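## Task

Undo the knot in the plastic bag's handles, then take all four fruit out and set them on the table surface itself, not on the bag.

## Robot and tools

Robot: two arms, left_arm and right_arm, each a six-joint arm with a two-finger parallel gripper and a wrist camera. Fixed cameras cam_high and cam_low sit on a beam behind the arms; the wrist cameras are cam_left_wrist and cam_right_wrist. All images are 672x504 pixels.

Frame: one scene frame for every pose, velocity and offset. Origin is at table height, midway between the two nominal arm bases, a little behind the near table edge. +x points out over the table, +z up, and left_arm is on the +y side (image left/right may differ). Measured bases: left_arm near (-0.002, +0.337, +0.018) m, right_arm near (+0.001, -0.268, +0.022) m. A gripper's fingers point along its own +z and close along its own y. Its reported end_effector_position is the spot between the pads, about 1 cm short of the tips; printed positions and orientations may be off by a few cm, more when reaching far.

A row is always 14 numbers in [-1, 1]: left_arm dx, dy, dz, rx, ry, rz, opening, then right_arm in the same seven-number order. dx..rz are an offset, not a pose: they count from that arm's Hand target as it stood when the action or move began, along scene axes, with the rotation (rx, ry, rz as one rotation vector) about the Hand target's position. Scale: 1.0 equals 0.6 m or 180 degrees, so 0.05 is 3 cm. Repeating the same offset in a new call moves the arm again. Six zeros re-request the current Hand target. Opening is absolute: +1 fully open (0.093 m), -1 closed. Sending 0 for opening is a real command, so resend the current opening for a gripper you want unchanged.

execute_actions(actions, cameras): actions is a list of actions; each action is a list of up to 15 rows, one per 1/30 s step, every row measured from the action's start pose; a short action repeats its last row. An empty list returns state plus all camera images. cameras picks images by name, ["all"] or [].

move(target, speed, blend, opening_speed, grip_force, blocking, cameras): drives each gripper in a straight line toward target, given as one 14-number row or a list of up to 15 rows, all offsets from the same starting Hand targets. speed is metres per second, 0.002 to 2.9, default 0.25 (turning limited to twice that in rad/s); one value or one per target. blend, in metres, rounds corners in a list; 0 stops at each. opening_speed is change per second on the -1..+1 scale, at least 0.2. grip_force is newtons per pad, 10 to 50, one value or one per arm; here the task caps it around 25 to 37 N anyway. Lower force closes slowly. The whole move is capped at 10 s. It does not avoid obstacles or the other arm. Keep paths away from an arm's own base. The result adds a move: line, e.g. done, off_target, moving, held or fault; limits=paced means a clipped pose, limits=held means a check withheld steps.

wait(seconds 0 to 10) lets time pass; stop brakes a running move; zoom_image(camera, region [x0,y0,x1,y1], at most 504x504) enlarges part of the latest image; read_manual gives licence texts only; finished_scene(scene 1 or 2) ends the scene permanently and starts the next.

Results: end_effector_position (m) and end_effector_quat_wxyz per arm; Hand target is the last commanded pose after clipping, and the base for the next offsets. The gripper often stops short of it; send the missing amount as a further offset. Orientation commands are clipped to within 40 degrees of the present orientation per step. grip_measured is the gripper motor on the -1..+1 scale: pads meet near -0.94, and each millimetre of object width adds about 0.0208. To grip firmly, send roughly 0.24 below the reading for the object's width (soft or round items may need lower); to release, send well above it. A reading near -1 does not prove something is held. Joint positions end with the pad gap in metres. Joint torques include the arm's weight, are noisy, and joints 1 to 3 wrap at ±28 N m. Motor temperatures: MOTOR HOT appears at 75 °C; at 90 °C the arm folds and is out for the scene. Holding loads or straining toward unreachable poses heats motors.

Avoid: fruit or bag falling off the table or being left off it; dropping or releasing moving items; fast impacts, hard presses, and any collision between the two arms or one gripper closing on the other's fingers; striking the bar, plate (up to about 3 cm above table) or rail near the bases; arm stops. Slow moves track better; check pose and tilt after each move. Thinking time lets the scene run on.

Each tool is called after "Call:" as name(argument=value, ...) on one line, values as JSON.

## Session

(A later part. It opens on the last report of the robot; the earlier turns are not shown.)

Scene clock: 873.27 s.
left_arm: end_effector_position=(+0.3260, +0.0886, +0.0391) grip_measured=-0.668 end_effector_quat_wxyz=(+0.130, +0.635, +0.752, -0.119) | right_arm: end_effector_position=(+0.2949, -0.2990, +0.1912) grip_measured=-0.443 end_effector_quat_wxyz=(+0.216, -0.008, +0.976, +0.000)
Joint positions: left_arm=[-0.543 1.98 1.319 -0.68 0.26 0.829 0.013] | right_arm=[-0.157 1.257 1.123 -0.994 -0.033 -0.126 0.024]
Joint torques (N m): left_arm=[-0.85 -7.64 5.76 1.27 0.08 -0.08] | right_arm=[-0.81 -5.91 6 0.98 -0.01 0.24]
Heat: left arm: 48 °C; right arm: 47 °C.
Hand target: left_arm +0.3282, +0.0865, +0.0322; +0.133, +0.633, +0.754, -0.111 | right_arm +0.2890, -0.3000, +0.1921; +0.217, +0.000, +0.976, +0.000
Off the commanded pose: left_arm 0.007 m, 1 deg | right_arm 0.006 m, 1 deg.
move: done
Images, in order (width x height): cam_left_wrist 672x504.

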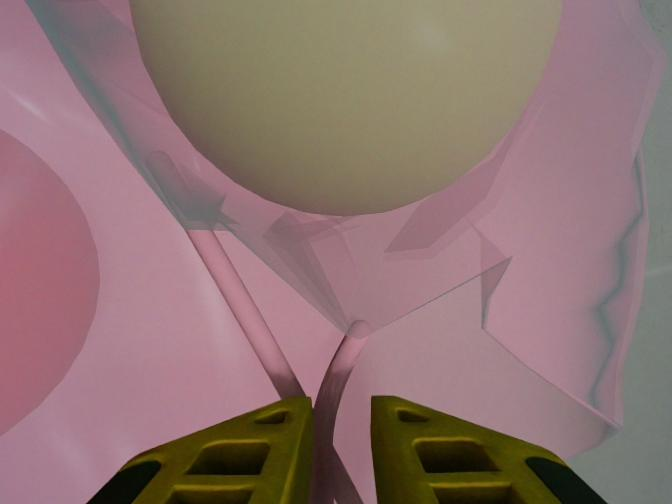

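Call:
move(target=[-0.005, -0.0187, -0.0245, 0, 0, 0, -0.67, 0, 0, 0, 0, 0, 0, -0.44], speed=0.06, cameras=["cam_left_wrist"])

Call:
zoom_image(camera="cam_left_wrist", region=[230, 310, 450, 500])

Scene clock: 881.83 s.
left_arm: end_effector_position=(+0.3237, +0.0770, +0.0254) grip_measured=-0.668 end_effector_quat_wxyz=(+0.131, +0.635, +0.752, -0.119) | right_arm: end_effector_position=(+0.2949, -0.2990, +0.1912) grip_measured=-0.443 end_effector_quat_wxyz=(+0.216, -0.008, +0.976, +0.000)
Joint positions: left_arm=[-0.572 2.014 1.307 -0.625 0.253 0.8 0.013] | right_arm=[-0.157 1.257 1.123 -0.994 -0.033 -0.126 0.024]
Joint torques (N m): left_arm=[-0.87 -7.64 5.61 1.25 0.04 -0.11] | right_arm=[-0.9 -5.98 5.94 0.98 -0.01 0.2]
Motor temperatures (°C): left_arm=[22 34 46 30 22 24 22] | right_arm=[24 46 38 29 24 26 24]
Heat: left arm: 46 °C; right arm: 46 °C.
Hand target: left_arm +0.3252, +0.0753, +0.0176; +0.133, +0.633, +0.755, -0.111 | right_arm +0.2890, -0.3000, +0.1921; +0.217, +0.000, +0.976, +0.000
Off the commanded pose: left_arm 0.008 m, 1 deg | right_arm 0.006 m, 1 deg.
move: done
Images, in order (width x height): cam_left_wrist 672x504.

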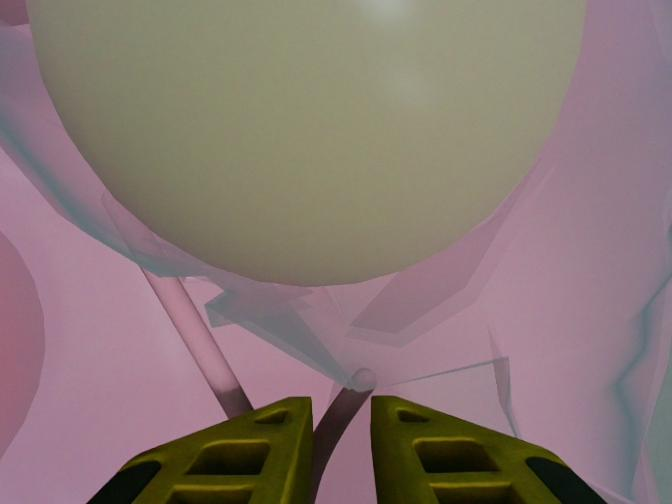

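Scaled by 2.291 from the camera's 672x504 image, which has a finer 960x720 frame.

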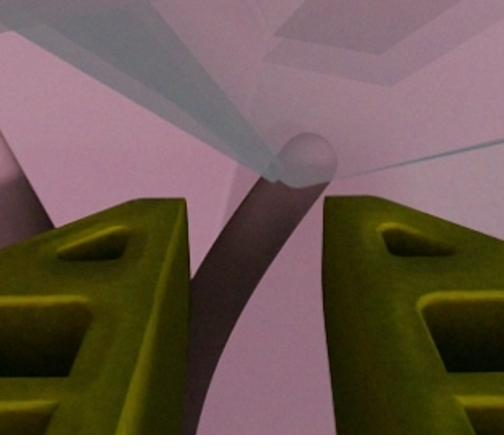

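Call:
move(target=[0.0, -0.005, -0.010, 0, 0, 0, -0.67, 0, 0, 0, 0, 0, 0, -0.44], speed=0.06, cameras=["cam_left_wrist"])

Call:
zoom_image(camera="cam_left_wrist", region=[230, 310, 450, 500])

Scene clock: 889.40 s.
left_arm: end_effector_position=(+0.3249, +0.0737, +0.0209) grip_measured=-0.668 end_effector_quat_wxyz=(+0.133, +0.635, +0.752, -0.119) | right_arm: end_effector_position=(+0.2949, -0.2990, +0.1912) grip_measured=-0.443 end_effector_quat_wxyz=(+0.216, -0.008, +0.976, +0.000)
Joint positions: left_arm=[-0.577 2.028 1.307 -0.605 0.252 0.794 0.013] | right_arm=[-0.157 1.257 1.123 -0.994 -0.033 -0.126 0.024]
Joint torques (N m): left_arm=[-0.87 -7.49 5.35 1.22 0.06 -0.16] | right_arm=[-0.84 -5.9 5.81 0.96 -0.04 0.24]
Heat: left arm: 45 °C; right arm: 45 °C.
Hand target: left_arm +0.3252, +0.0723, +0.0116; +0.133, +0.633, +0.754, -0.111 | right_arm +0.2890, -0.3000, +0.1921; +0.217, +0.000, +0.976, +0.000
Off the commanded pose: left_arm 0.009 m, 1 deg | right_arm 0.006 m, 1 deg.
move: done
Images, in order (width x height): cam_left_wrist 672x504.

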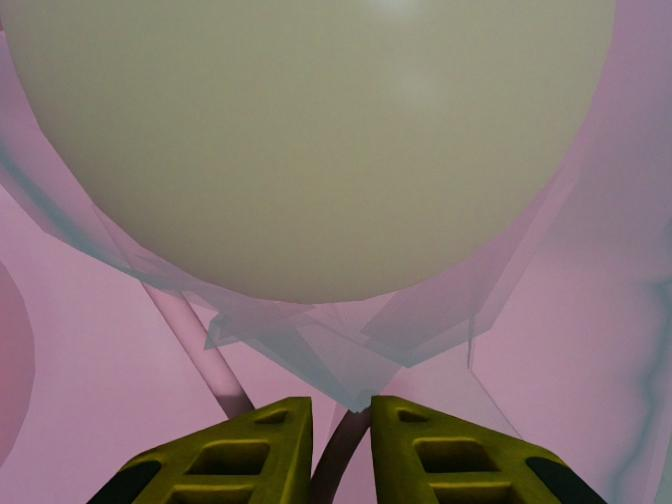

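Scaled by 2.291 from the camera's 672x504 image, which has a finer 960x720 frame.

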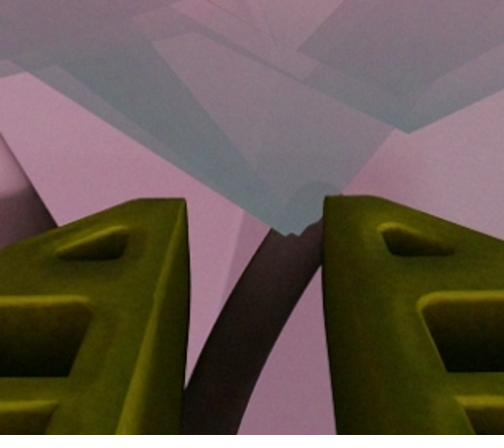

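Call:
move(target=[0.0, 0, 0, 0, 0, 0, -1, 0, 0, 0, 0, 0, 0, -0.44], speed=0.06, opening_speed=0.5, cameras=["cam_left_wrist"])

Call:
zoom_image(camera="cam_left_wrist", region=[230, 310, 450, 500])

Scene clock: 892.80 s.
left_arm: end_effector_position=(+0.3254, +0.0734, +0.0210) grip_measured=-0.940 end_effector_quat_wxyz=(+0.134, +0.634, +0.752, -0.119) | right_arm: end_effector_position=(+0.2949, -0.2990, +0.1912) grip_measured=-0.443 end_effector_quat_wxyz=(+0.216, -0.008, +0.976, +0.000)
Joint positions: left_arm=[-0.577 2.028 1.307 -0.603 0.251 0.793 0] | right_arm=[-0.157 1.257 1.123 -0.994 -0.033 -0.126 0.024]
Joint torques (N m): left_arm=[-0.88 -7.5 5.34 1.23 0.06 -0.1] | right_arm=[-0.88 -5.97 5.83 0.96 -0.01 0.21]
Heat: left arm: 45 °C; right arm: 45 °C.
Hand target: left_arm +0.3253, +0.0723, +0.0116; +0.133, +0.633, +0.754, -0.111 | right_arm +0.2890, -0.3000, +0.1921; +0.217, +0.000, +0.976, +0.000
Off the commanded pose: left_arm 0.010 m, 1 deg | right_arm 0.006 m, 1 deg.
move: done
Images, in order (width x height): cam_left_wrist 672x504.

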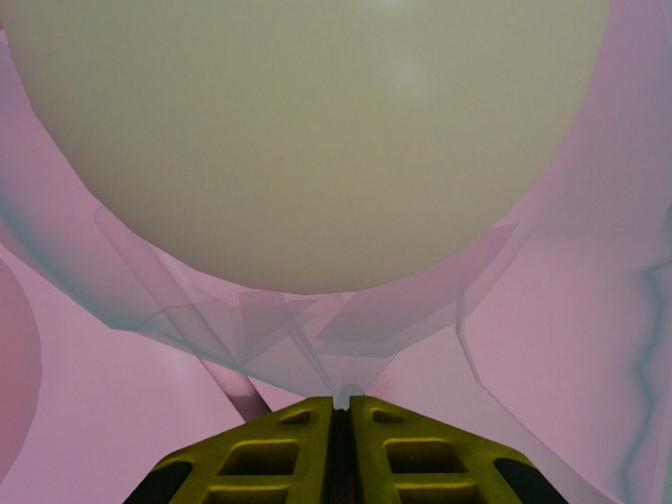

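Scaled by 2.291 from the camera's 672x504 image, which has a finer 960x720 frame.

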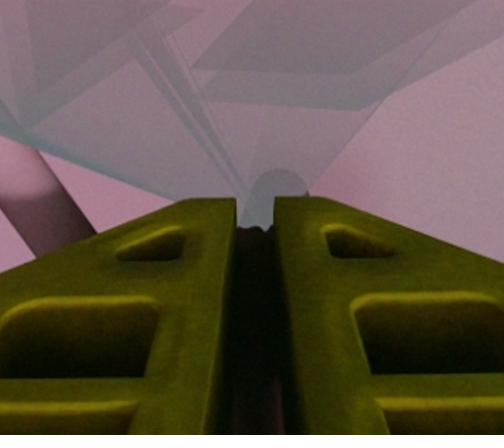

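Call:
move(target=[0.0, 0.0, 0.13, 0, 0, 0, -1, 0, 0, 0, 0, 0, 0, -0.44], speed=0.06, cameras=["cam_left_wrist", "cam_high"])

Call:
zoom_image(camera="cam_high", region=[290, 200, 450, 380])

Scene clock: 899.07 s.
left_arm: end_effector_position=(+0.3257, +0.0728, +0.0748) grip_measured=-0.940 end_effector_quat_wxyz=(+0.129, +0.634, +0.753, -0.119) | right_arm: end_effector_position=(+0.2949, -0.2990, +0.1912) grip_measured=-0.443 end_effector_quat_wxyz=(+0.216, -0.008, +0.976, +0.000)
Joint positions: left_arm=[-0.58 1.96 1.44 -0.812 0.25 0.789 0] | right_arm=[-0.157 1.257 1.123 -0.994 -0.033 -0.126 0.024]
Joint torques (N m): left_arm=[-0.84 -10.51 9.2 0.56 0.05 -0.1] | right_arm=[-0.88 -5.93 5.91 0.98 -0.02 0.22]
Heat: left arm: 45 °C; right arm: 45 °C.
Hand target: left_arm +0.3252, +0.0723, +0.0896; +0.133, +0.633, +0.755, -0.111 | right_arm +0.2890, -0.3000, +0.1921; +0.217, +0.000, +0.976, +0.000
Off the commanded pose: left_arm 0.015 m, 1 deg | right_arm 0.006 m, 1 deg.
move: off_target (left_arm)
Images, in order (width x height): cam_high 672x504, cam_left_wrist 672x504.

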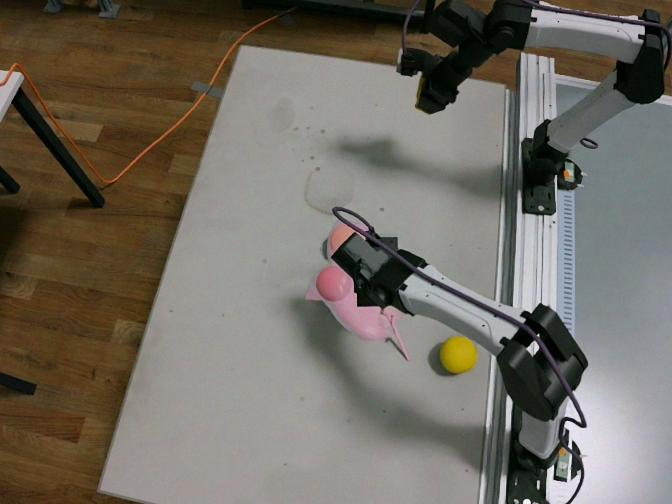

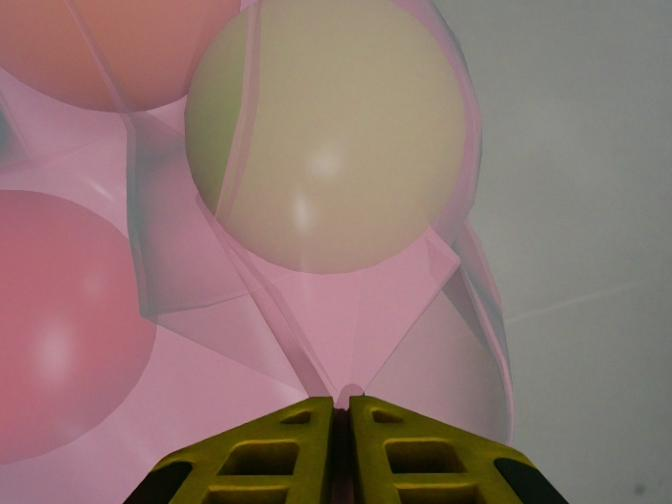

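Scaled by 2.800 from the camera's 672x504 image, which has a finer 960x720 frame.

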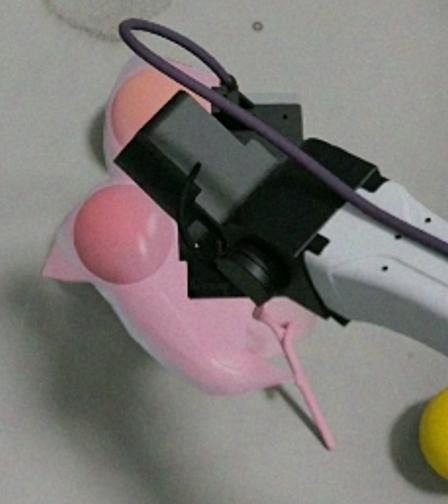

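Call:
move(target=[0.0, -0.04, 0.1, 0, 0, 0, -1, 0, 0, 0, 0, 0, 0, -0.44], speed=0.06, cameras=["cam_left_wrist", "cam_high", "cam_low"])

Call:
zoom_image(camera="cam_high", region=[290, 200, 450, 380])

Call:
zoom_image(camera="cam_low", region=[200, 190, 400, 330])

Scene clock: 904.57 s.
left_arm: end_effector_position=(+0.3280, +0.0473, +0.1445) grip_measured=-0.940 end_effector_quat_wxyz=(+0.141, +0.635, +0.750, -0.118) | right_arm: end_effector_position=(+0.2949, -0.2990, +0.1912) grip_measured=-0.443 end_effector_quat_wxyz=(+0.216, -0.008, +0.976, +0.000)
Joint positions: left_arm=[-0.634 1.96 1.712 -1.047 0.236 0.737 0] | right_arm=[-0.157 1.257 1.123 -0.994 -0.033 -0.126 0.024]
Joint torques (N m): left_arm=[-0.8 -8.77 9.66 0.61 0.07 -0.11] | right_arm=[-0.87 -5.9 5.85 0.97 0 0.24]
Heat: left arm: 46 °C; right arm: 44 °C.
Hand target: left_arm +0.3253, +0.0484, +0.1496; +0.133, +0.633, +0.755, -0.111 | right_arm +0.2890, -0.3000, +0.1921; +0.217, +0.000, +0.976, +0.000
Off the commanded pose: left_arm 0.006 m, 1 deg | right_arm 0.006 m, 1 deg.
move: done
Images, in order (width x height): cam_high 672x504, cam_low 672x504, cam_left_wrist 672x504.

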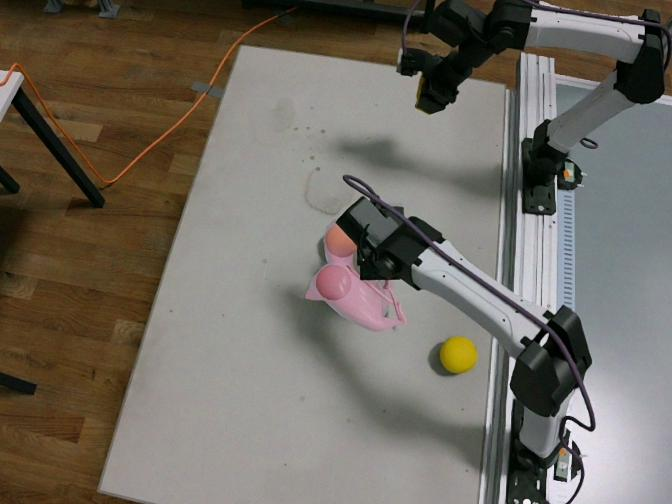

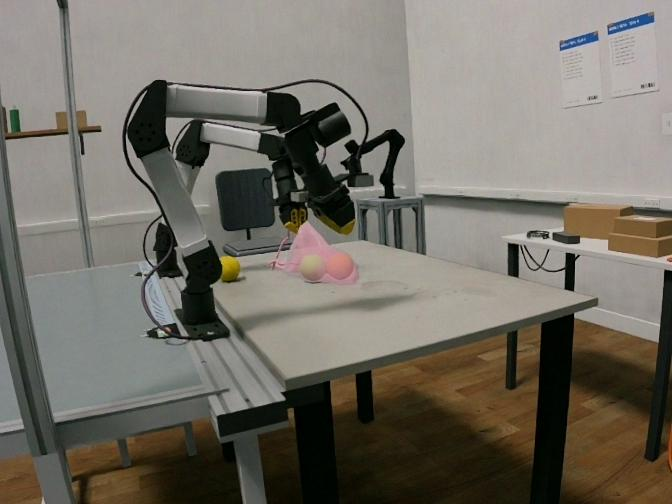

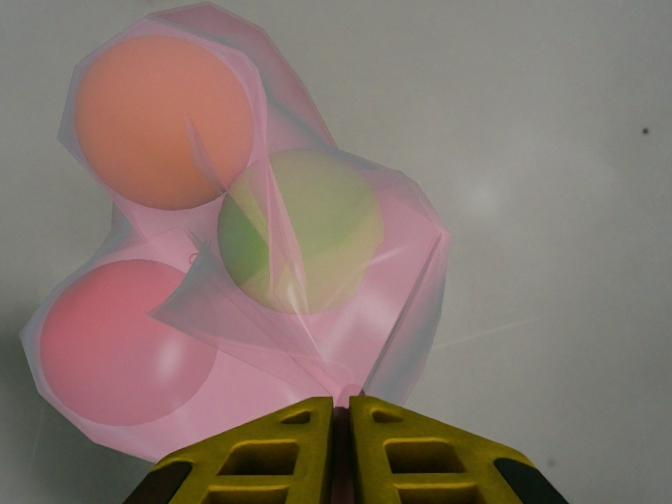

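Scaled by 2.800 from the camera's 672x504 image, which has a finer 960x720 frame.

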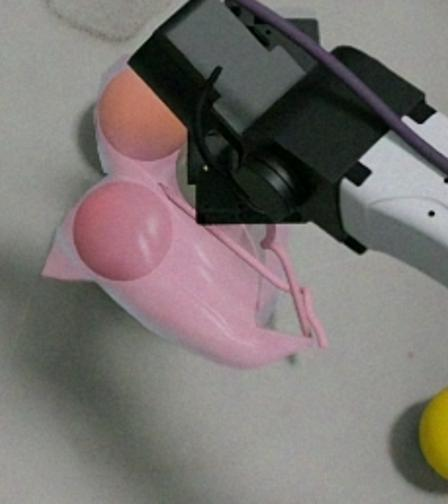

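Scaled by 2.520 from the camera's 672x504 image, which has a finer 960x720 frame.

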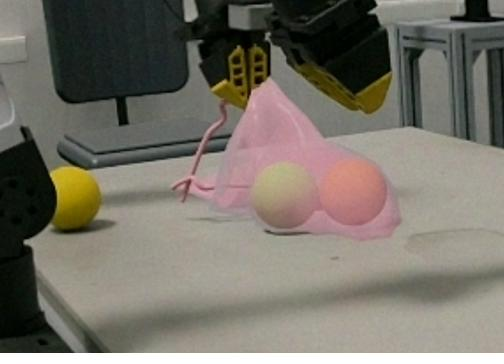

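Call:
move(target=[0.05, -0.13, 0.0, 0, 0, 0, -1, 0, 0, 0, 0, 0, 0, -0.44], speed=0.06, cameras=["cam_left_wrist", "cam_high", "cam_low"])

Call:
zoom_image(camera="cam_high", region=[290, 200, 450, 380])

Call:
zoom_image(camera="cam_low", region=[200, 190, 400, 330])

Scene clock: 916.80 s.
left_arm: end_effector_position=(+0.3587, -0.0311, +0.1531) grip_measured=-0.940 end_effector_quat_wxyz=(+0.149, +0.635, +0.749, -0.118) | right_arm: end_effector_position=(+0.2949, -0.2990, +0.1912) grip_measured=-0.443 end_effector_quat_wxyz=(+0.216, -0.008, +0.976, +0.000)
Joint positions: left_arm=[-0.73 2.287 2.245 -1.216 0.21 0.643 0] | right_arm=[-0.157 1.257 1.123 -0.994 -0.033 -0.126 0.024]
Joint torques (N m): left_arm=[-0.87 -9.48 9.69 0.61 0.03 -0.11] | right_arm=[-0.92 -5.86 5.74 0.95 -0.04 0.21]
Heat: left arm: 47 °C; right arm: 44 °C.
Hand target: left_arm +0.3552, -0.0297, +0.1496; +0.133, +0.633, +0.754, -0.111 | right_arm +0.2890, -0.3000, +0.1921; +0.217, +0.000, +0.976, +0.000
Off the commanded pose: left_arm 0.005 m, 2 deg | right_arm 0.006 m, 1 deg.
move: done
Images, in order (width x height): cam_high 672x504, cam_low 672x504, cam_left_wrist 672x504.

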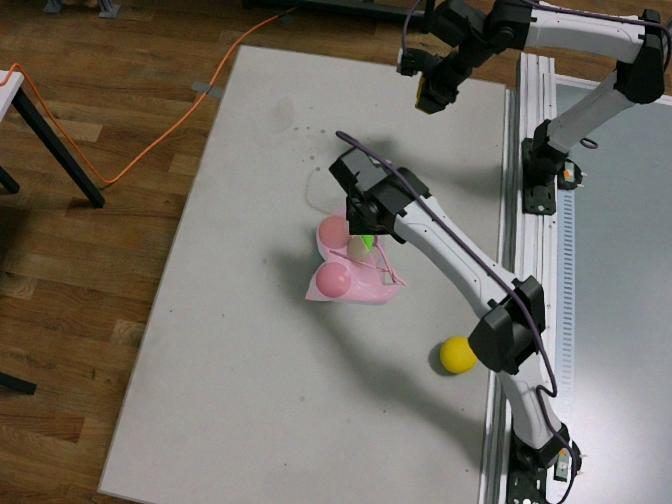

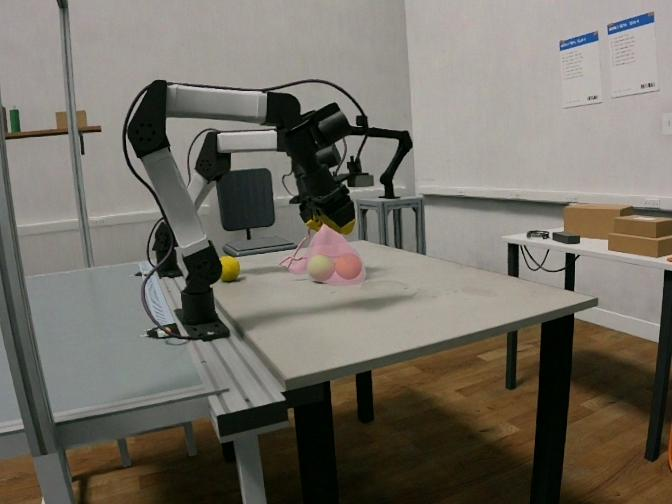

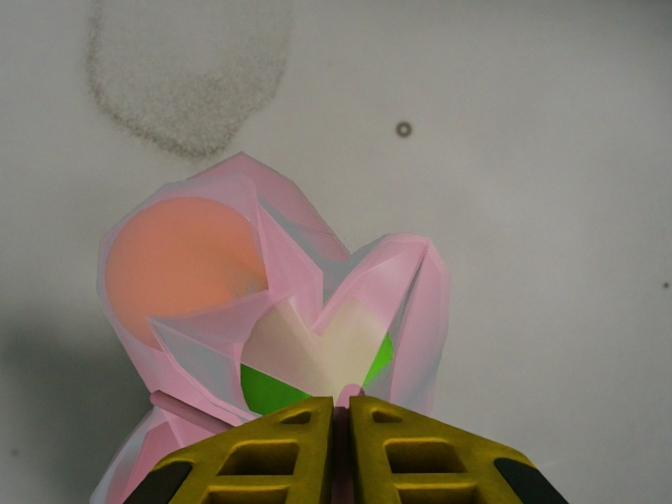

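Scaled by 2.800 from the camera's 672x504 image, which has a finer 960x720 frame.

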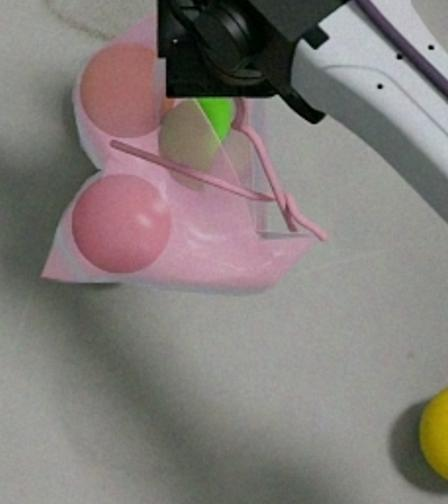

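Scaled by 2.520 from the camera's 672x504 image, which has a finer 960x720 frame.

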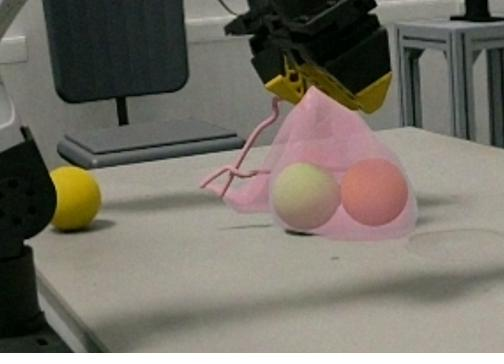

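Call:
move(target=[0, 0, 0, 0, 0, 0, -1, -0.115, 0.4167, -0.0367, 0.0122, -0.026, 0.2776, -0.44], speed=0.2, cameras=["cam_right_wrist", "cam_high"])

Call:
zoom_image(camera="cam_right_wrist", region=[180, 0, 520, 260])

Scene clock: 953.83 s.
left_arm: end_effector_position=(+0.3586, -0.0309, +0.1530) grip_measured=-0.940 end_effector_quat_wxyz=(+0.149, +0.635, +0.749, -0.118) | right_arm: end_effector_position=(+0.2142, -0.0583, +0.1657) grip_measured=-0.443 end_effector_quat_wxyz=(+0.220, -0.403, +0.882, +0.105)
Joint positions: left_arm=[-0.73 2.287 2.245 -1.216 0.21 0.643 0] | right_arm=[0.727 1.245 0.976 -0.82 -0.031 -0.085 0.024]
Joint torques (N m): left_arm=[-0.79 -9.51 9.72 0.68 0.01 -0.11] | right_arm=[0.21 -3.14 8.08 1.43 -0.08 0.02]
Motor temperatures (°C): left_arm=[22 42 48 29 22 24 22] | right_arm=[24 43 38 29 24 26 24]
Heat: left arm: 48 °C; right arm: 43 °C.
Hand target: left_arm +0.3553, -0.0297, +0.1496; +0.133, +0.633, +0.755, -0.111 | right_arm +0.2201, -0.0500, +0.1700; +0.235, -0.409, +0.875, +0.110
Off the commanded pose: left_arm 0.005 m, 2 deg | right_arm 0.011 m, 2 deg.
move: off_target (right_arm)
Images, in order (width x height): cam_high 672x504, cam_right_wrist 672x504.

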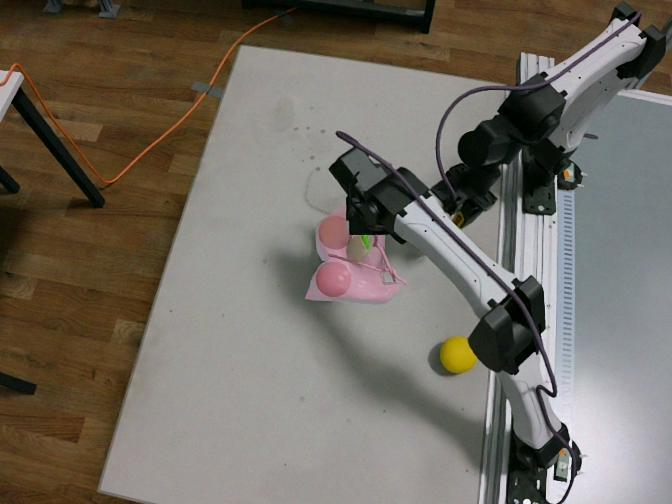

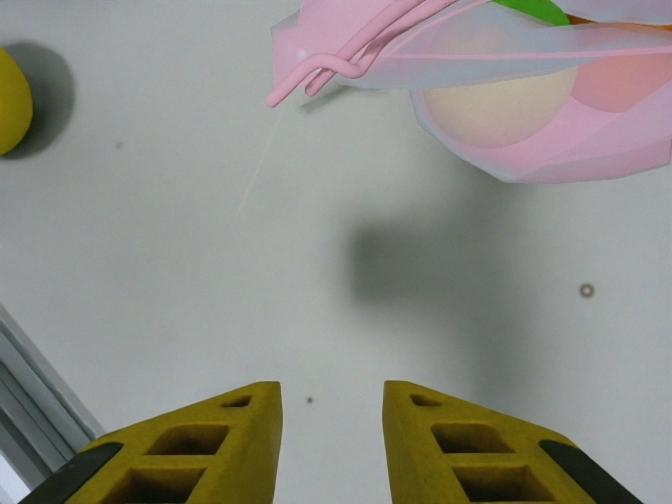

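Scaled by 1.482 from the camera's 672x504 image, which has a finer 960x720 frame.

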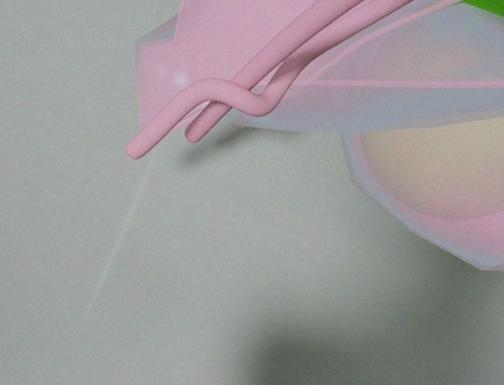

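Call:
zoom_image(camera="cam_right_wrist", region=[255, 0, 475, 120])

Scaled by 2.291 from the camera's 672x504 image, which has a finer 960x720 frame.

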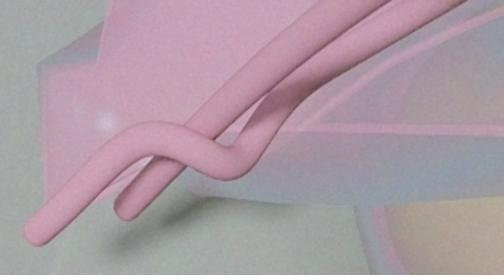

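Call:
move(target=[0, 0, 0, 0, 0, 0, -1, -0.01, 0.0, 0.04, 0.075, -0.063, 0, -0.44], speed=0.2, cameras=["cam_right_wrist"])

Call:
zoom_image(camera="cam_right_wrist", region=[240, 0, 560, 240])

Scene clock: 973.20 s.
left_arm: end_effector_position=(+0.3586, -0.0309, +0.1530) grip_measured=-0.940 end_effector_quat_wxyz=(+0.149, +0.635, +0.749, -0.118) | right_arm: end_effector_position=(+0.2141, -0.0556, +0.1901) grip_measured=-0.443 end_effector_quat_wxyz=(+0.353, -0.387, +0.837, +0.158)
Joint positions: left_arm=[-0.73 2.287 2.245 -1.216 0.21 0.643 0] | right_arm=[0.727 1.006 0.77 -0.551 -0.045 -0.085 0.024]
Joint torques (N m): left_arm=[-0.79 -9.5 9.72 0.68 0.01 -0.11] | right_arm=[0.34 -3.59 6.22 1.9 -0.13 0.15]
Heat: left arm: 48 °C; right arm: 41 °C.
Hand target: left_arm +0.3553, -0.0297, +0.1496; +0.133, +0.633, +0.755, -0.111 | right_arm +0.2141, -0.0500, +0.1940; +0.366, -0.387, +0.829, +0.171
Off the commanded pose: left_arm 0.005 m, 2 deg | right_arm 0.007 m, 2 deg.
move: done
Images, in order (width x height): cam_right_wrist 672x504.

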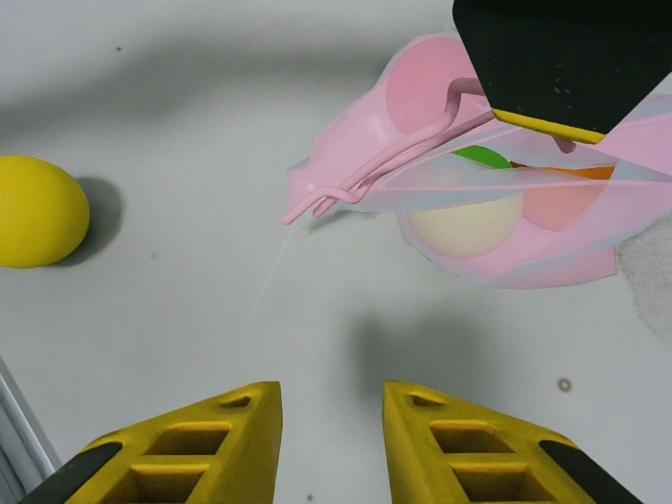

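Scaled by 1.575 from the camera's 672x504 image, which has a finer 960x720 frame.

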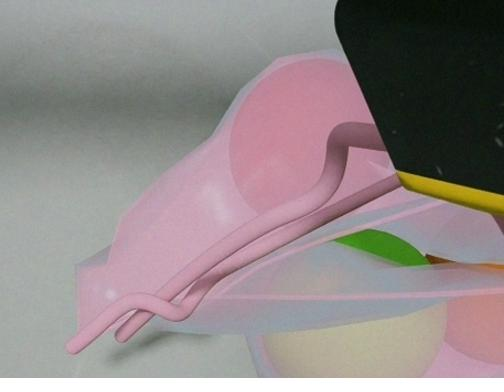

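Call:
zoom_image(camera="cam_right_wrist", region=[265, 150, 425, 260])

Scaled by 3.150 from the camera's 672x504 image, which has a finer 960x720 frame.

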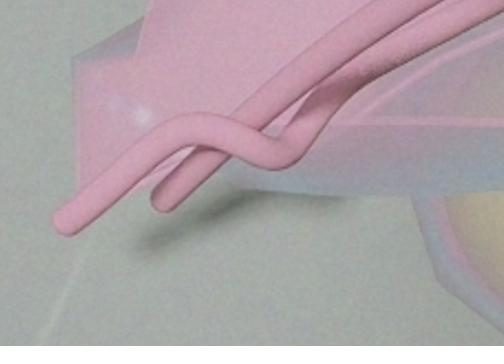

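Call:
move(target=[0.0745, -0.0505, -0.02, -0.1094, -0.0193, 0, -1, 0, 0, 0, 0, 0, 0, -0.44], speed=0.06, cameras=["cam_right_wrist", "cam_high"])

Call:
zoom_image(camera="cam_right_wrist", region=[280, 0, 600, 240])

Scene clock: 1027.50 s.
left_arm: end_effector_position=(+0.3965, -0.0559, +0.1253) grip_measured=-0.940 end_effector_quat_wxyz=(+0.240, +0.610, +0.726, -0.209) | right_arm: end_effector_position=(+0.2142, -0.0555, +0.1902) grip_measured=-0.443 end_effector_quat_wxyz=(+0.353, -0.387, +0.837, +0.158)
Joint positions: left_arm=[-0.66 2.287 2.027 -0.809 0.41 0.632 0] | right_arm=[0.727 1.006 0.77 -0.551 -0.045 -0.085 0.024]
Joint torques (N m): left_arm=[0.06 -12.93 6.52 1.8 0.64 -0.1] | right_arm=[0.44 -3.36 6.19 1.87 -0.15 0.17]
Motor temperatures (°C): left_arm=[22 46 49 28 22 24 22] | right_arm=[24 39 38 37 24 26 24]
Heat: left arm: 49 °C; right arm: 39 °C.
Hand target: left_arm +0.4000, -0.0600, +0.1378; +0.263, +0.604, +0.720, -0.219 | right_arm +0.2141, -0.0500, +0.1940; +0.366, -0.387, +0.829, +0.171
Off the commanded pose: left_arm 0.013 m, 3 deg | right_arm 0.007 m, 2 deg.
move: off_target (left_arm)
Images, in order (width x height): cam_high 672x504, cam_right_wrist 672x504.

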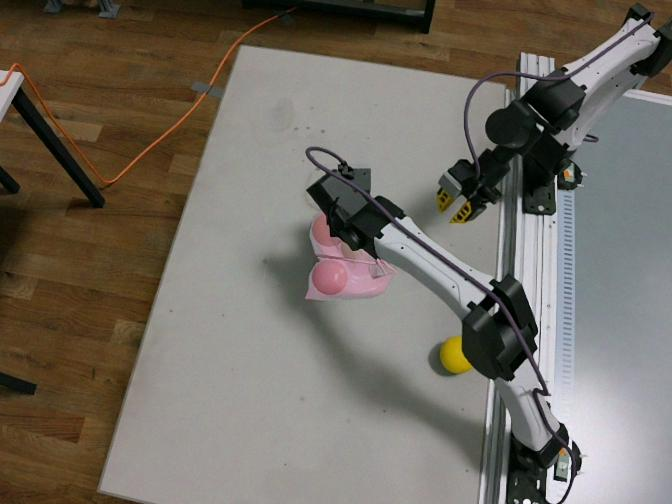

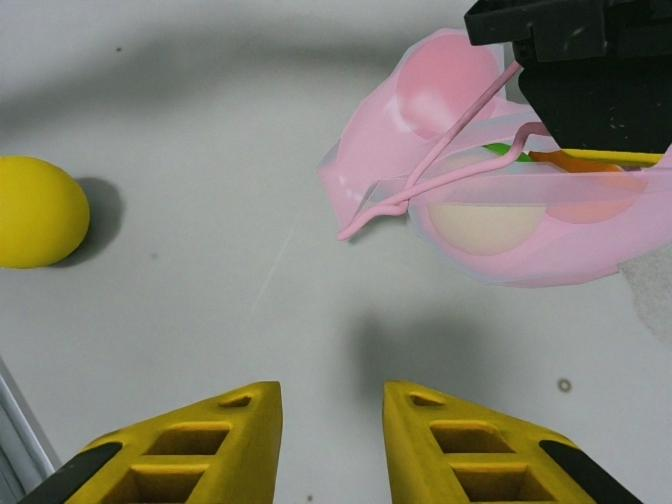

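Scaled by 1.575 from the camera's 672x504 image, which has a finer 960x720 frame.

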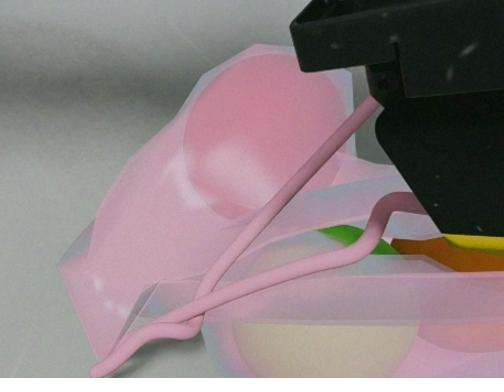

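Call:
zoom_image(camera="cam_right_wrist", region=[325, 150, 465, 250])

Scaled by 3.600 from the camera's 672x504 image, which has a finer 960x720 frame.

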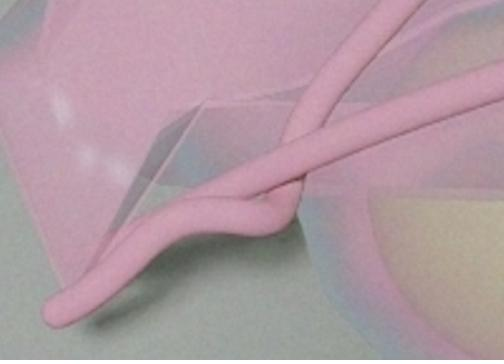

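Call:
move(target=[0, 0, 0, 0, 0, 0, -1, -0.0068, 0.0667, -0.1233, 0.035, -0.0607, -0.2216, -0.55], speed=0.15, cameras=["cam_right_wrist", "cam_high"])

Scene clock: 1063.27 s.
left_arm: end_effector_position=(+0.3966, -0.0560, +0.1253) grip_measured=-0.940 end_effector_quat_wxyz=(+0.240, +0.609, +0.726, -0.209) | right_arm: end_effector_position=(+0.2077, -0.0205, +0.1118) grip_measured=-0.548 end_effector_quat_wxyz=(+0.488, -0.087, +0.868, +0.030)
Joint positions: left_arm=[-0.66 2.287 2.027 -0.807 0.41 0.632 0] | right_arm=[1.257 1.438 0.61 -0.15 0.897 0.798 0.019]
Joint torques (N m): left_arm=[0.03 -12.9 6.5 1.82 0.63 -0.12] | right_arm=[0.31 -3.75 8.64 1.25 0.71 0.23]
Motor temperatures (°C): left_arm=[22 55 47 32 22 24 22] | right_arm=[24 38 38 38 24 26 24]
Heat: left arm: 55 °C; right arm: 38 °C.
Hand target: left_arm +0.4000, -0.0599, +0.1376; +0.262, +0.604, +0.720, -0.219 | right_arm +0.2099, -0.0100, +0.1200; +0.498, -0.076, +0.863, +0.043
Off the commanded pose: left_arm 0.014 m, 3 deg | right_arm 0.014 m, 2 deg.
move: off_target (left_arm, right_arm)
Images, in order (width x height): cam_high 672x504, cam_right_wrist 672x504.

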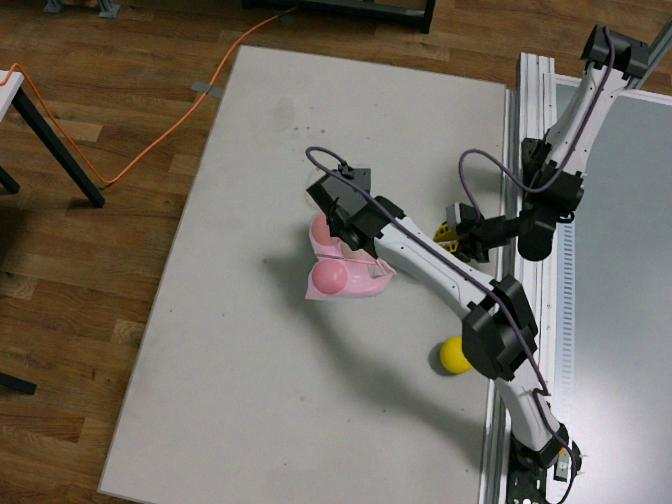

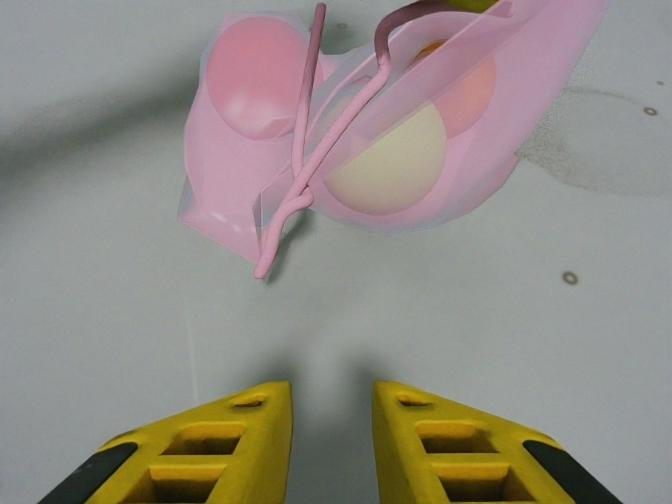

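Call:
zoom_image(camera="cam_right_wrist", region=[220, 130, 360, 290])

Scaled by 3.150 from the camera's 672x504 image, which has a finer 960x720 frame.

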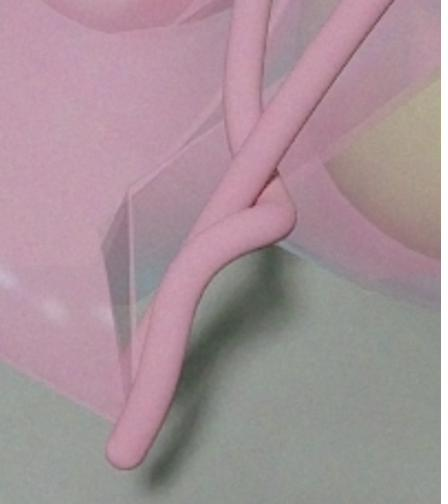

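Call:
move(target=[0, 0, 0, 0, 0, 0, -1, 0.0862, 0.0595, -0.1, 0, 0, 0, -0.6], speed=0.12, cameras=["cam_right_wrist"])

Scene clock: 1078.47 s.
left_arm: end_effector_position=(+0.3966, -0.0560, +0.1253) grip_measured=-0.940 end_effector_quat_wxyz=(+0.240, +0.609, +0.726, -0.209) | right_arm: end_effector_position=(+0.2556, +0.0132, +0.0568) grip_measured=-0.598 end_effector_quat_wxyz=(+0.494, -0.080, +0.865, +0.025)
Joint positions: left_arm=[-0.66 2.287 2.027 -0.807 0.41 0.632 0] | right_arm=[1.131 1.8 0.658 0.281 0.842 0.649 0.017]
Joint torques (N m): left_arm=[0.05 -12.92 6.49 1.79 0.63 -0.11] | right_arm=[-0.96 -5.72 7.69 1.57 0.32 0.05]
Motor temperatures (°C): left_arm=[22 57 46 32 22 24 22] | right_arm=[24 38 38 35 25 26 24]
Heat: left arm: 57 °C; right arm: 38 °C.
Hand target: left_arm +0.4000, -0.0599, +0.1376; +0.262, +0.604, +0.720, -0.219 | right_arm +0.2617, +0.0258, +0.0602; +0.498, -0.075, +0.863, +0.043
Off the commanded pose: left_arm 0.013 m, 3 deg | right_arm 0.014 m, 2 deg.
move: off_target (left_arm, right_arm)
Images, in order (width x height): cam_right_wrist 672x504.

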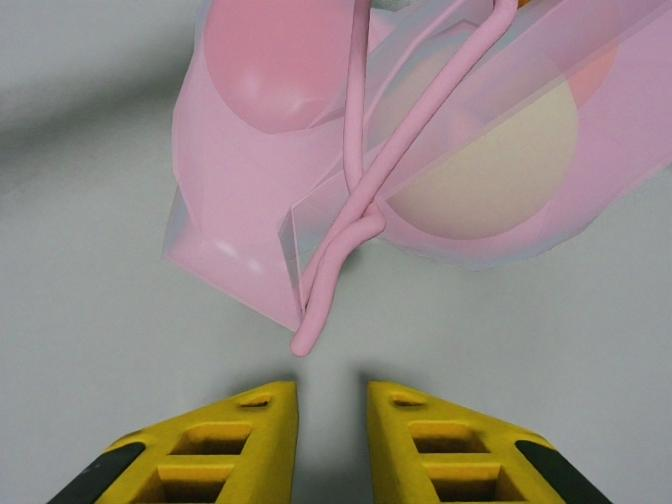

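Call:
move(target=[0, 0, 0, 0, 0, 0, -1, 0.036, 0.013, -0.038, 0, 0, 0, -0.6], speed=0.08, cameras=["cam_right_wrist"])

Scene clock: 1088.43 s.
left_arm: end_effector_position=(+0.3966, -0.0560, +0.1253) grip_measured=-0.940 end_effector_quat_wxyz=(+0.240, +0.609, +0.726, -0.209) | right_arm: end_effector_position=(+0.2777, +0.0222, +0.0349) grip_measured=-0.598 end_effector_quat_wxyz=(+0.493, -0.078, +0.866, +0.026)
Joint positions: left_arm=[-0.66 2.287 2.027 -0.807 0.41 0.632 0] | right_arm=[1.074 1.933 0.699 0.416 0.802 0.593 0.017]
Joint torques (N m): left_arm=[0.09 -12.89 6.43 1.79 0.61 -0.11] | right_arm=[-0.81 -6.43 7.08 1.62 0.25 0.07]
Motor temperatures (°C): left_arm=[22 58 46 33 22 24 22] | right_arm=[24 39 39 36 25 26 24]
Heat: left arm: 58 °C; right arm: 39 °C.
Hand target: left_arm +0.4000, -0.0599, +0.1376; +0.262, +0.604, +0.720, -0.219 | right_arm +0.2833, +0.0335, +0.0373; +0.498, -0.075, +0.863, +0.043
Off the commanded pose: left_arm 0.013 m, 3 deg | right_arm 0.013 m, 2 deg.
move: off_target (left_arm, right_arm)
Images, in order (width x height): cam_right_wrist 672x504.

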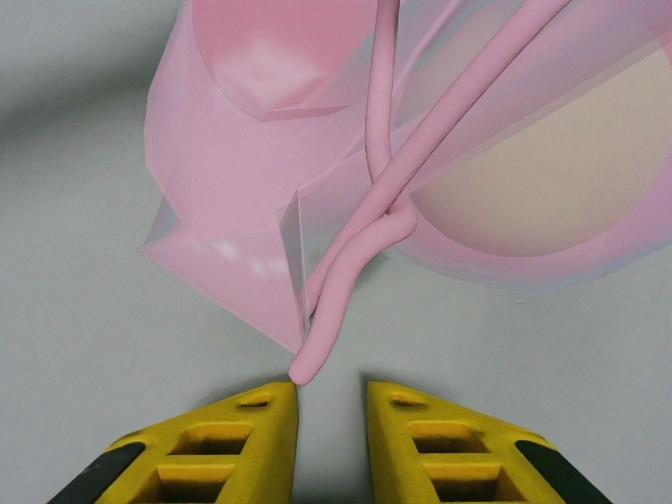

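Call:
move(target=[0, 0, 0, 0, 0, 0, -1, -0.004, 0.018, -0.004, 0, 0, 0, -0.55], speed=0.06, cameras=["cam_right_wrist"])

Scene clock: 1096.47 s.
left_arm: end_effector_position=(+0.3966, -0.0560, +0.1253) grip_measured=-0.940 end_effector_quat_wxyz=(+0.240, +0.609, +0.726, -0.209) | right_arm: end_effector_position=(+0.2801, +0.0341, +0.0342) grip_measured=-0.553 end_effector_quat_wxyz=(+0.495, -0.079, +0.865, +0.032)
Joint positions: left_arm=[-0.66 2.287 2.027 -0.807 0.41 0.632 0] | right_arm=[1.081 1.966 0.74 0.417 0.802 0.594 0.019]
Joint torques (N m): left_arm=[0.06 -12.98 6.42 1.8 0.64 -0.11] | right_arm=[0.47 -6.8 7.1 1.4 0.4 0.21]
Motor temperatures (°C): left_arm=[22 59 46 33 22 24 22] | right_arm=[24 39 38 36 24 26 24]
Heat: left arm: 59 °C; right arm: 39 °C.
Hand target: left_arm +0.4000, -0.0599, +0.1376; +0.262, +0.604, +0.720, -0.219 | right_arm +0.2809, +0.0444, +0.0348; +0.498, -0.075, +0.863, +0.043
Off the commanded pose: left_arm 0.013 m, 3 deg | right_arm 0.010 m, 1 deg.
move: off_target (left_arm)
Images, in order (width x height): cam_right_wrist 672x504.

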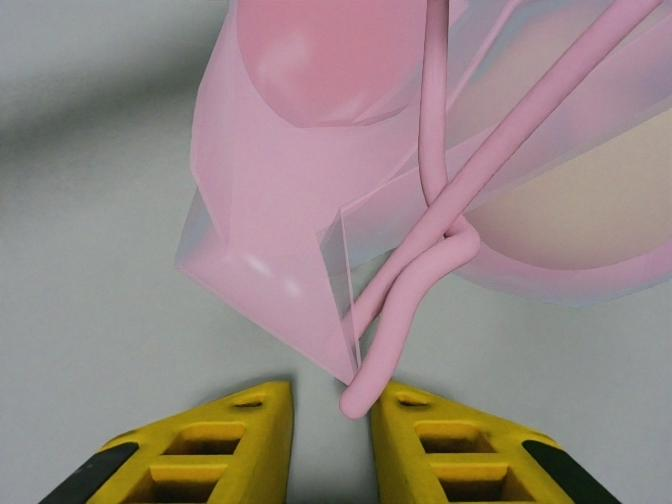

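Call:
move(target=[0, 0, 0, 0, 0, 0, -1, 0.02, -0.012, 0.004, 0, 0, 0, -0.45], speed=0.06, cameras=["cam_right_wrist"])

Call:
zoom_image(camera="cam_right_wrist", region=[260, 250, 480, 480])

Scene clock: 1108.40 s.
left_arm: end_effector_position=(+0.3966, -0.0560, +0.1253) grip_measured=-0.940 end_effector_quat_wxyz=(+0.240, +0.609, +0.726, -0.209) | right_arm: end_effector_position=(+0.2887, +0.0279, +0.0334) grip_measured=-0.453 end_effector_quat_wxyz=(+0.493, -0.077, +0.866, +0.026)
Joint positions: left_arm=[-0.66 2.287 2.027 -0.807 0.41 0.632 0] | right_arm=[1.05 1.966 0.74 0.423 0.787 0.571 0.023]
Joint torques (N m): left_arm=[0.05 -12.96 6.38 1.8 0.62 -0.11] | right_arm=[-0.51 -7.69 6.15 1.63 0.22 0.01]
Motor temperatures (°C): left_arm=[22 60 46 33 22 24 23] | right_arm=[24 41 38 36 25 26 24]
Heat: left arm: 60 °C; right arm: 41 °C.
Hand target: left_arm +0.4000, -0.0599, +0.1376; +0.262, +0.604, +0.720, -0.219 | right_arm +0.2928, +0.0372, +0.0372; +0.498, -0.075, +0.863, +0.043
Off the commanded pose: left_arm 0.013 m, 3 deg | right_arm 0.011 m, 2 deg.
move: off_target (left_arm, right_arm)
Images, in order (width x height): cam_right_wrist 672x504.

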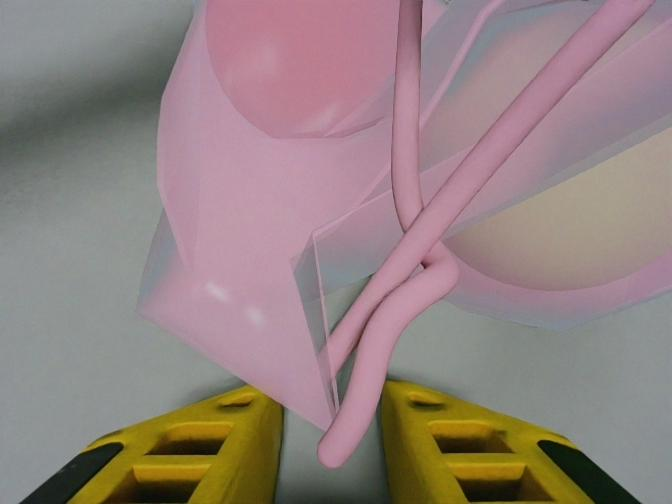

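Scaled by 2.191 from the camera's 672x504 image, which has a finer 960x720 frame.

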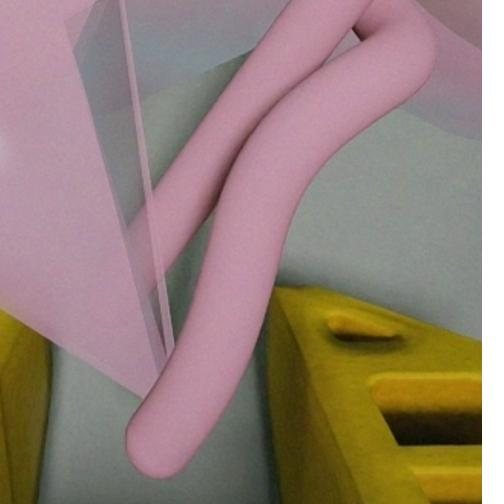

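Call:
move(target=[0, 0, 0, 0, 0, 0, -1, 0.0, 0.0, 0.0, 0, 0, 0, -1], speed=0.06, opening_speed=0.6, cameras=["cam_right_wrist"])

Scene clock: 1113.83 s.
left_arm: end_effector_position=(+0.3967, -0.0560, +0.1253) grip_measured=-0.940 end_effector_quat_wxyz=(+0.240, +0.609, +0.726, -0.209) | right_arm: end_effector_position=(+0.2887, +0.0281, +0.0334) grip_measured=-0.912 end_effector_quat_wxyz=(+0.493, -0.078, +0.866, +0.026)
Joint positions: left_arm=[-0.66 2.287 2.027 -0.807 0.41 0.632 0] | right_arm=[1.05 1.966 0.74 0.423 0.786 0.57 0.001]
Joint torques (N m): left_arm=[0.02 -12.93 6.42 1.79 0.61 -0.12] | right_arm=[-0.64 -7.88 6.22 1.65 0.28 0.03]
Motor temperatures (°C): left_arm=[22 60 46 34 22 24 23] | right_arm=[24 41 38 36 24 26 24]
Heat: left arm: 60 °C; right arm: 41 °C.
Hand target: left_arm +0.4000, -0.0599, +0.1376; +0.262, +0.604, +0.720, -0.219 | right_arm +0.2928, +0.0372, +0.0372; +0.498, -0.075, +0.863, +0.043
Off the commanded pose: left_arm 0.013 m, 3 deg | right_arm 0.011 m, 2 deg.
move: off_target (left_arm, right_arm)
Images, in order (width x height): cam_right_wrist 672x504.

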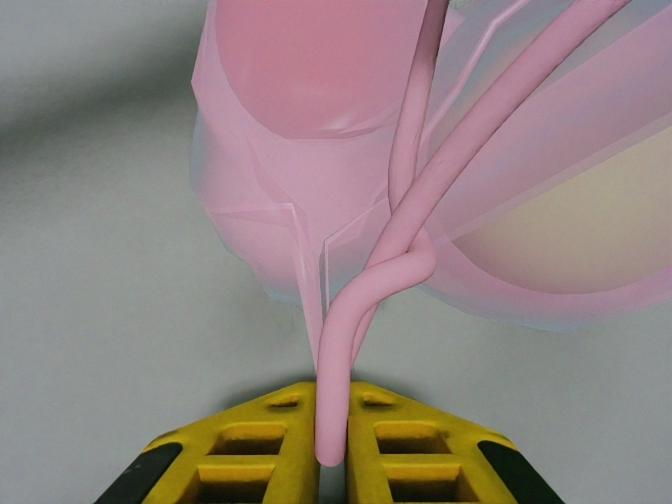

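Call:
move(target=[0, 0, 0, 0, 0, 0, -1, -0.095, -0.01, 0.05, 0, 0, 0, -1], speed=0.06, cameras=["cam_right_wrist"])

Call:
zoom_image(camera="cam_right_wrist", region=[260, 150, 480, 400])

Scene clock: 1118.97 s.
left_arm: end_effector_position=(+0.3967, -0.0561, +0.1254) grip_measured=-0.940 end_effector_quat_wxyz=(+0.240, +0.609, +0.726, -0.209) | right_arm: end_effector_position=(+0.2386, +0.0347, +0.0595) grip_measured=-0.912 end_effector_quat_wxyz=(+0.495, -0.079, +0.864, +0.044)
Joint positions: left_arm=[-0.66 2.287 2.027 -0.807 0.41 0.632 0] | right_arm=[1.205 1.823 0.709 0.223 0.868 0.729 0.001]
Joint torques (N m): left_arm=[0.16 -12.92 6.48 1.81 0.63 -0.11] | right_arm=[0.42 -10.44 4.74 0.94 0.62 0.25]
Motor temperatures (°C): left_arm=[22 61 46 34 22 24 23] | right_arm=[24 42 37 35 25 26 24]
Heat: left arm: 61 °C; right arm: 42 °C.
Hand target: left_arm +0.3999, -0.0600, +0.1376; +0.262, +0.604, +0.720, -0.219 | right_arm +0.2359, +0.0311, +0.0673; +0.498, -0.075, +0.863, +0.043
Off the commanded pose: left_arm 0.013 m, 3 deg | right_arm 0.009 m, 1 deg.
move: off_target (left_arm)
Images, in order (width x height): cam_right_wrist 672x504.

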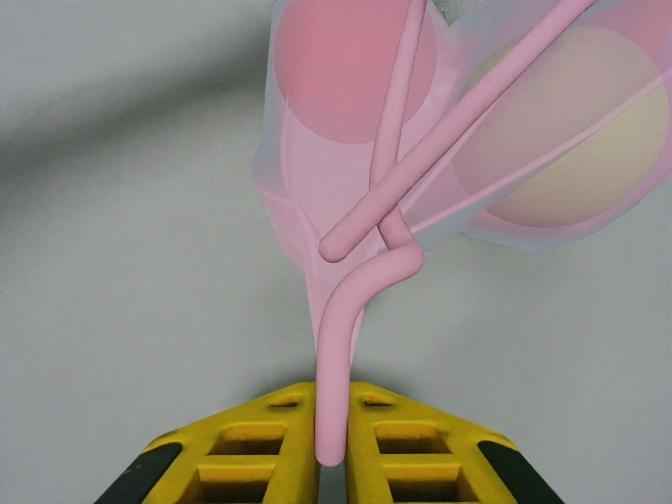

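Scaled by 2.016 from the camera's 672x504 image, which has a finer 960x720 frame.

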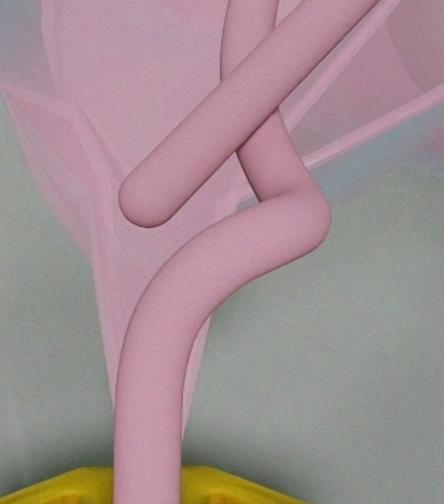

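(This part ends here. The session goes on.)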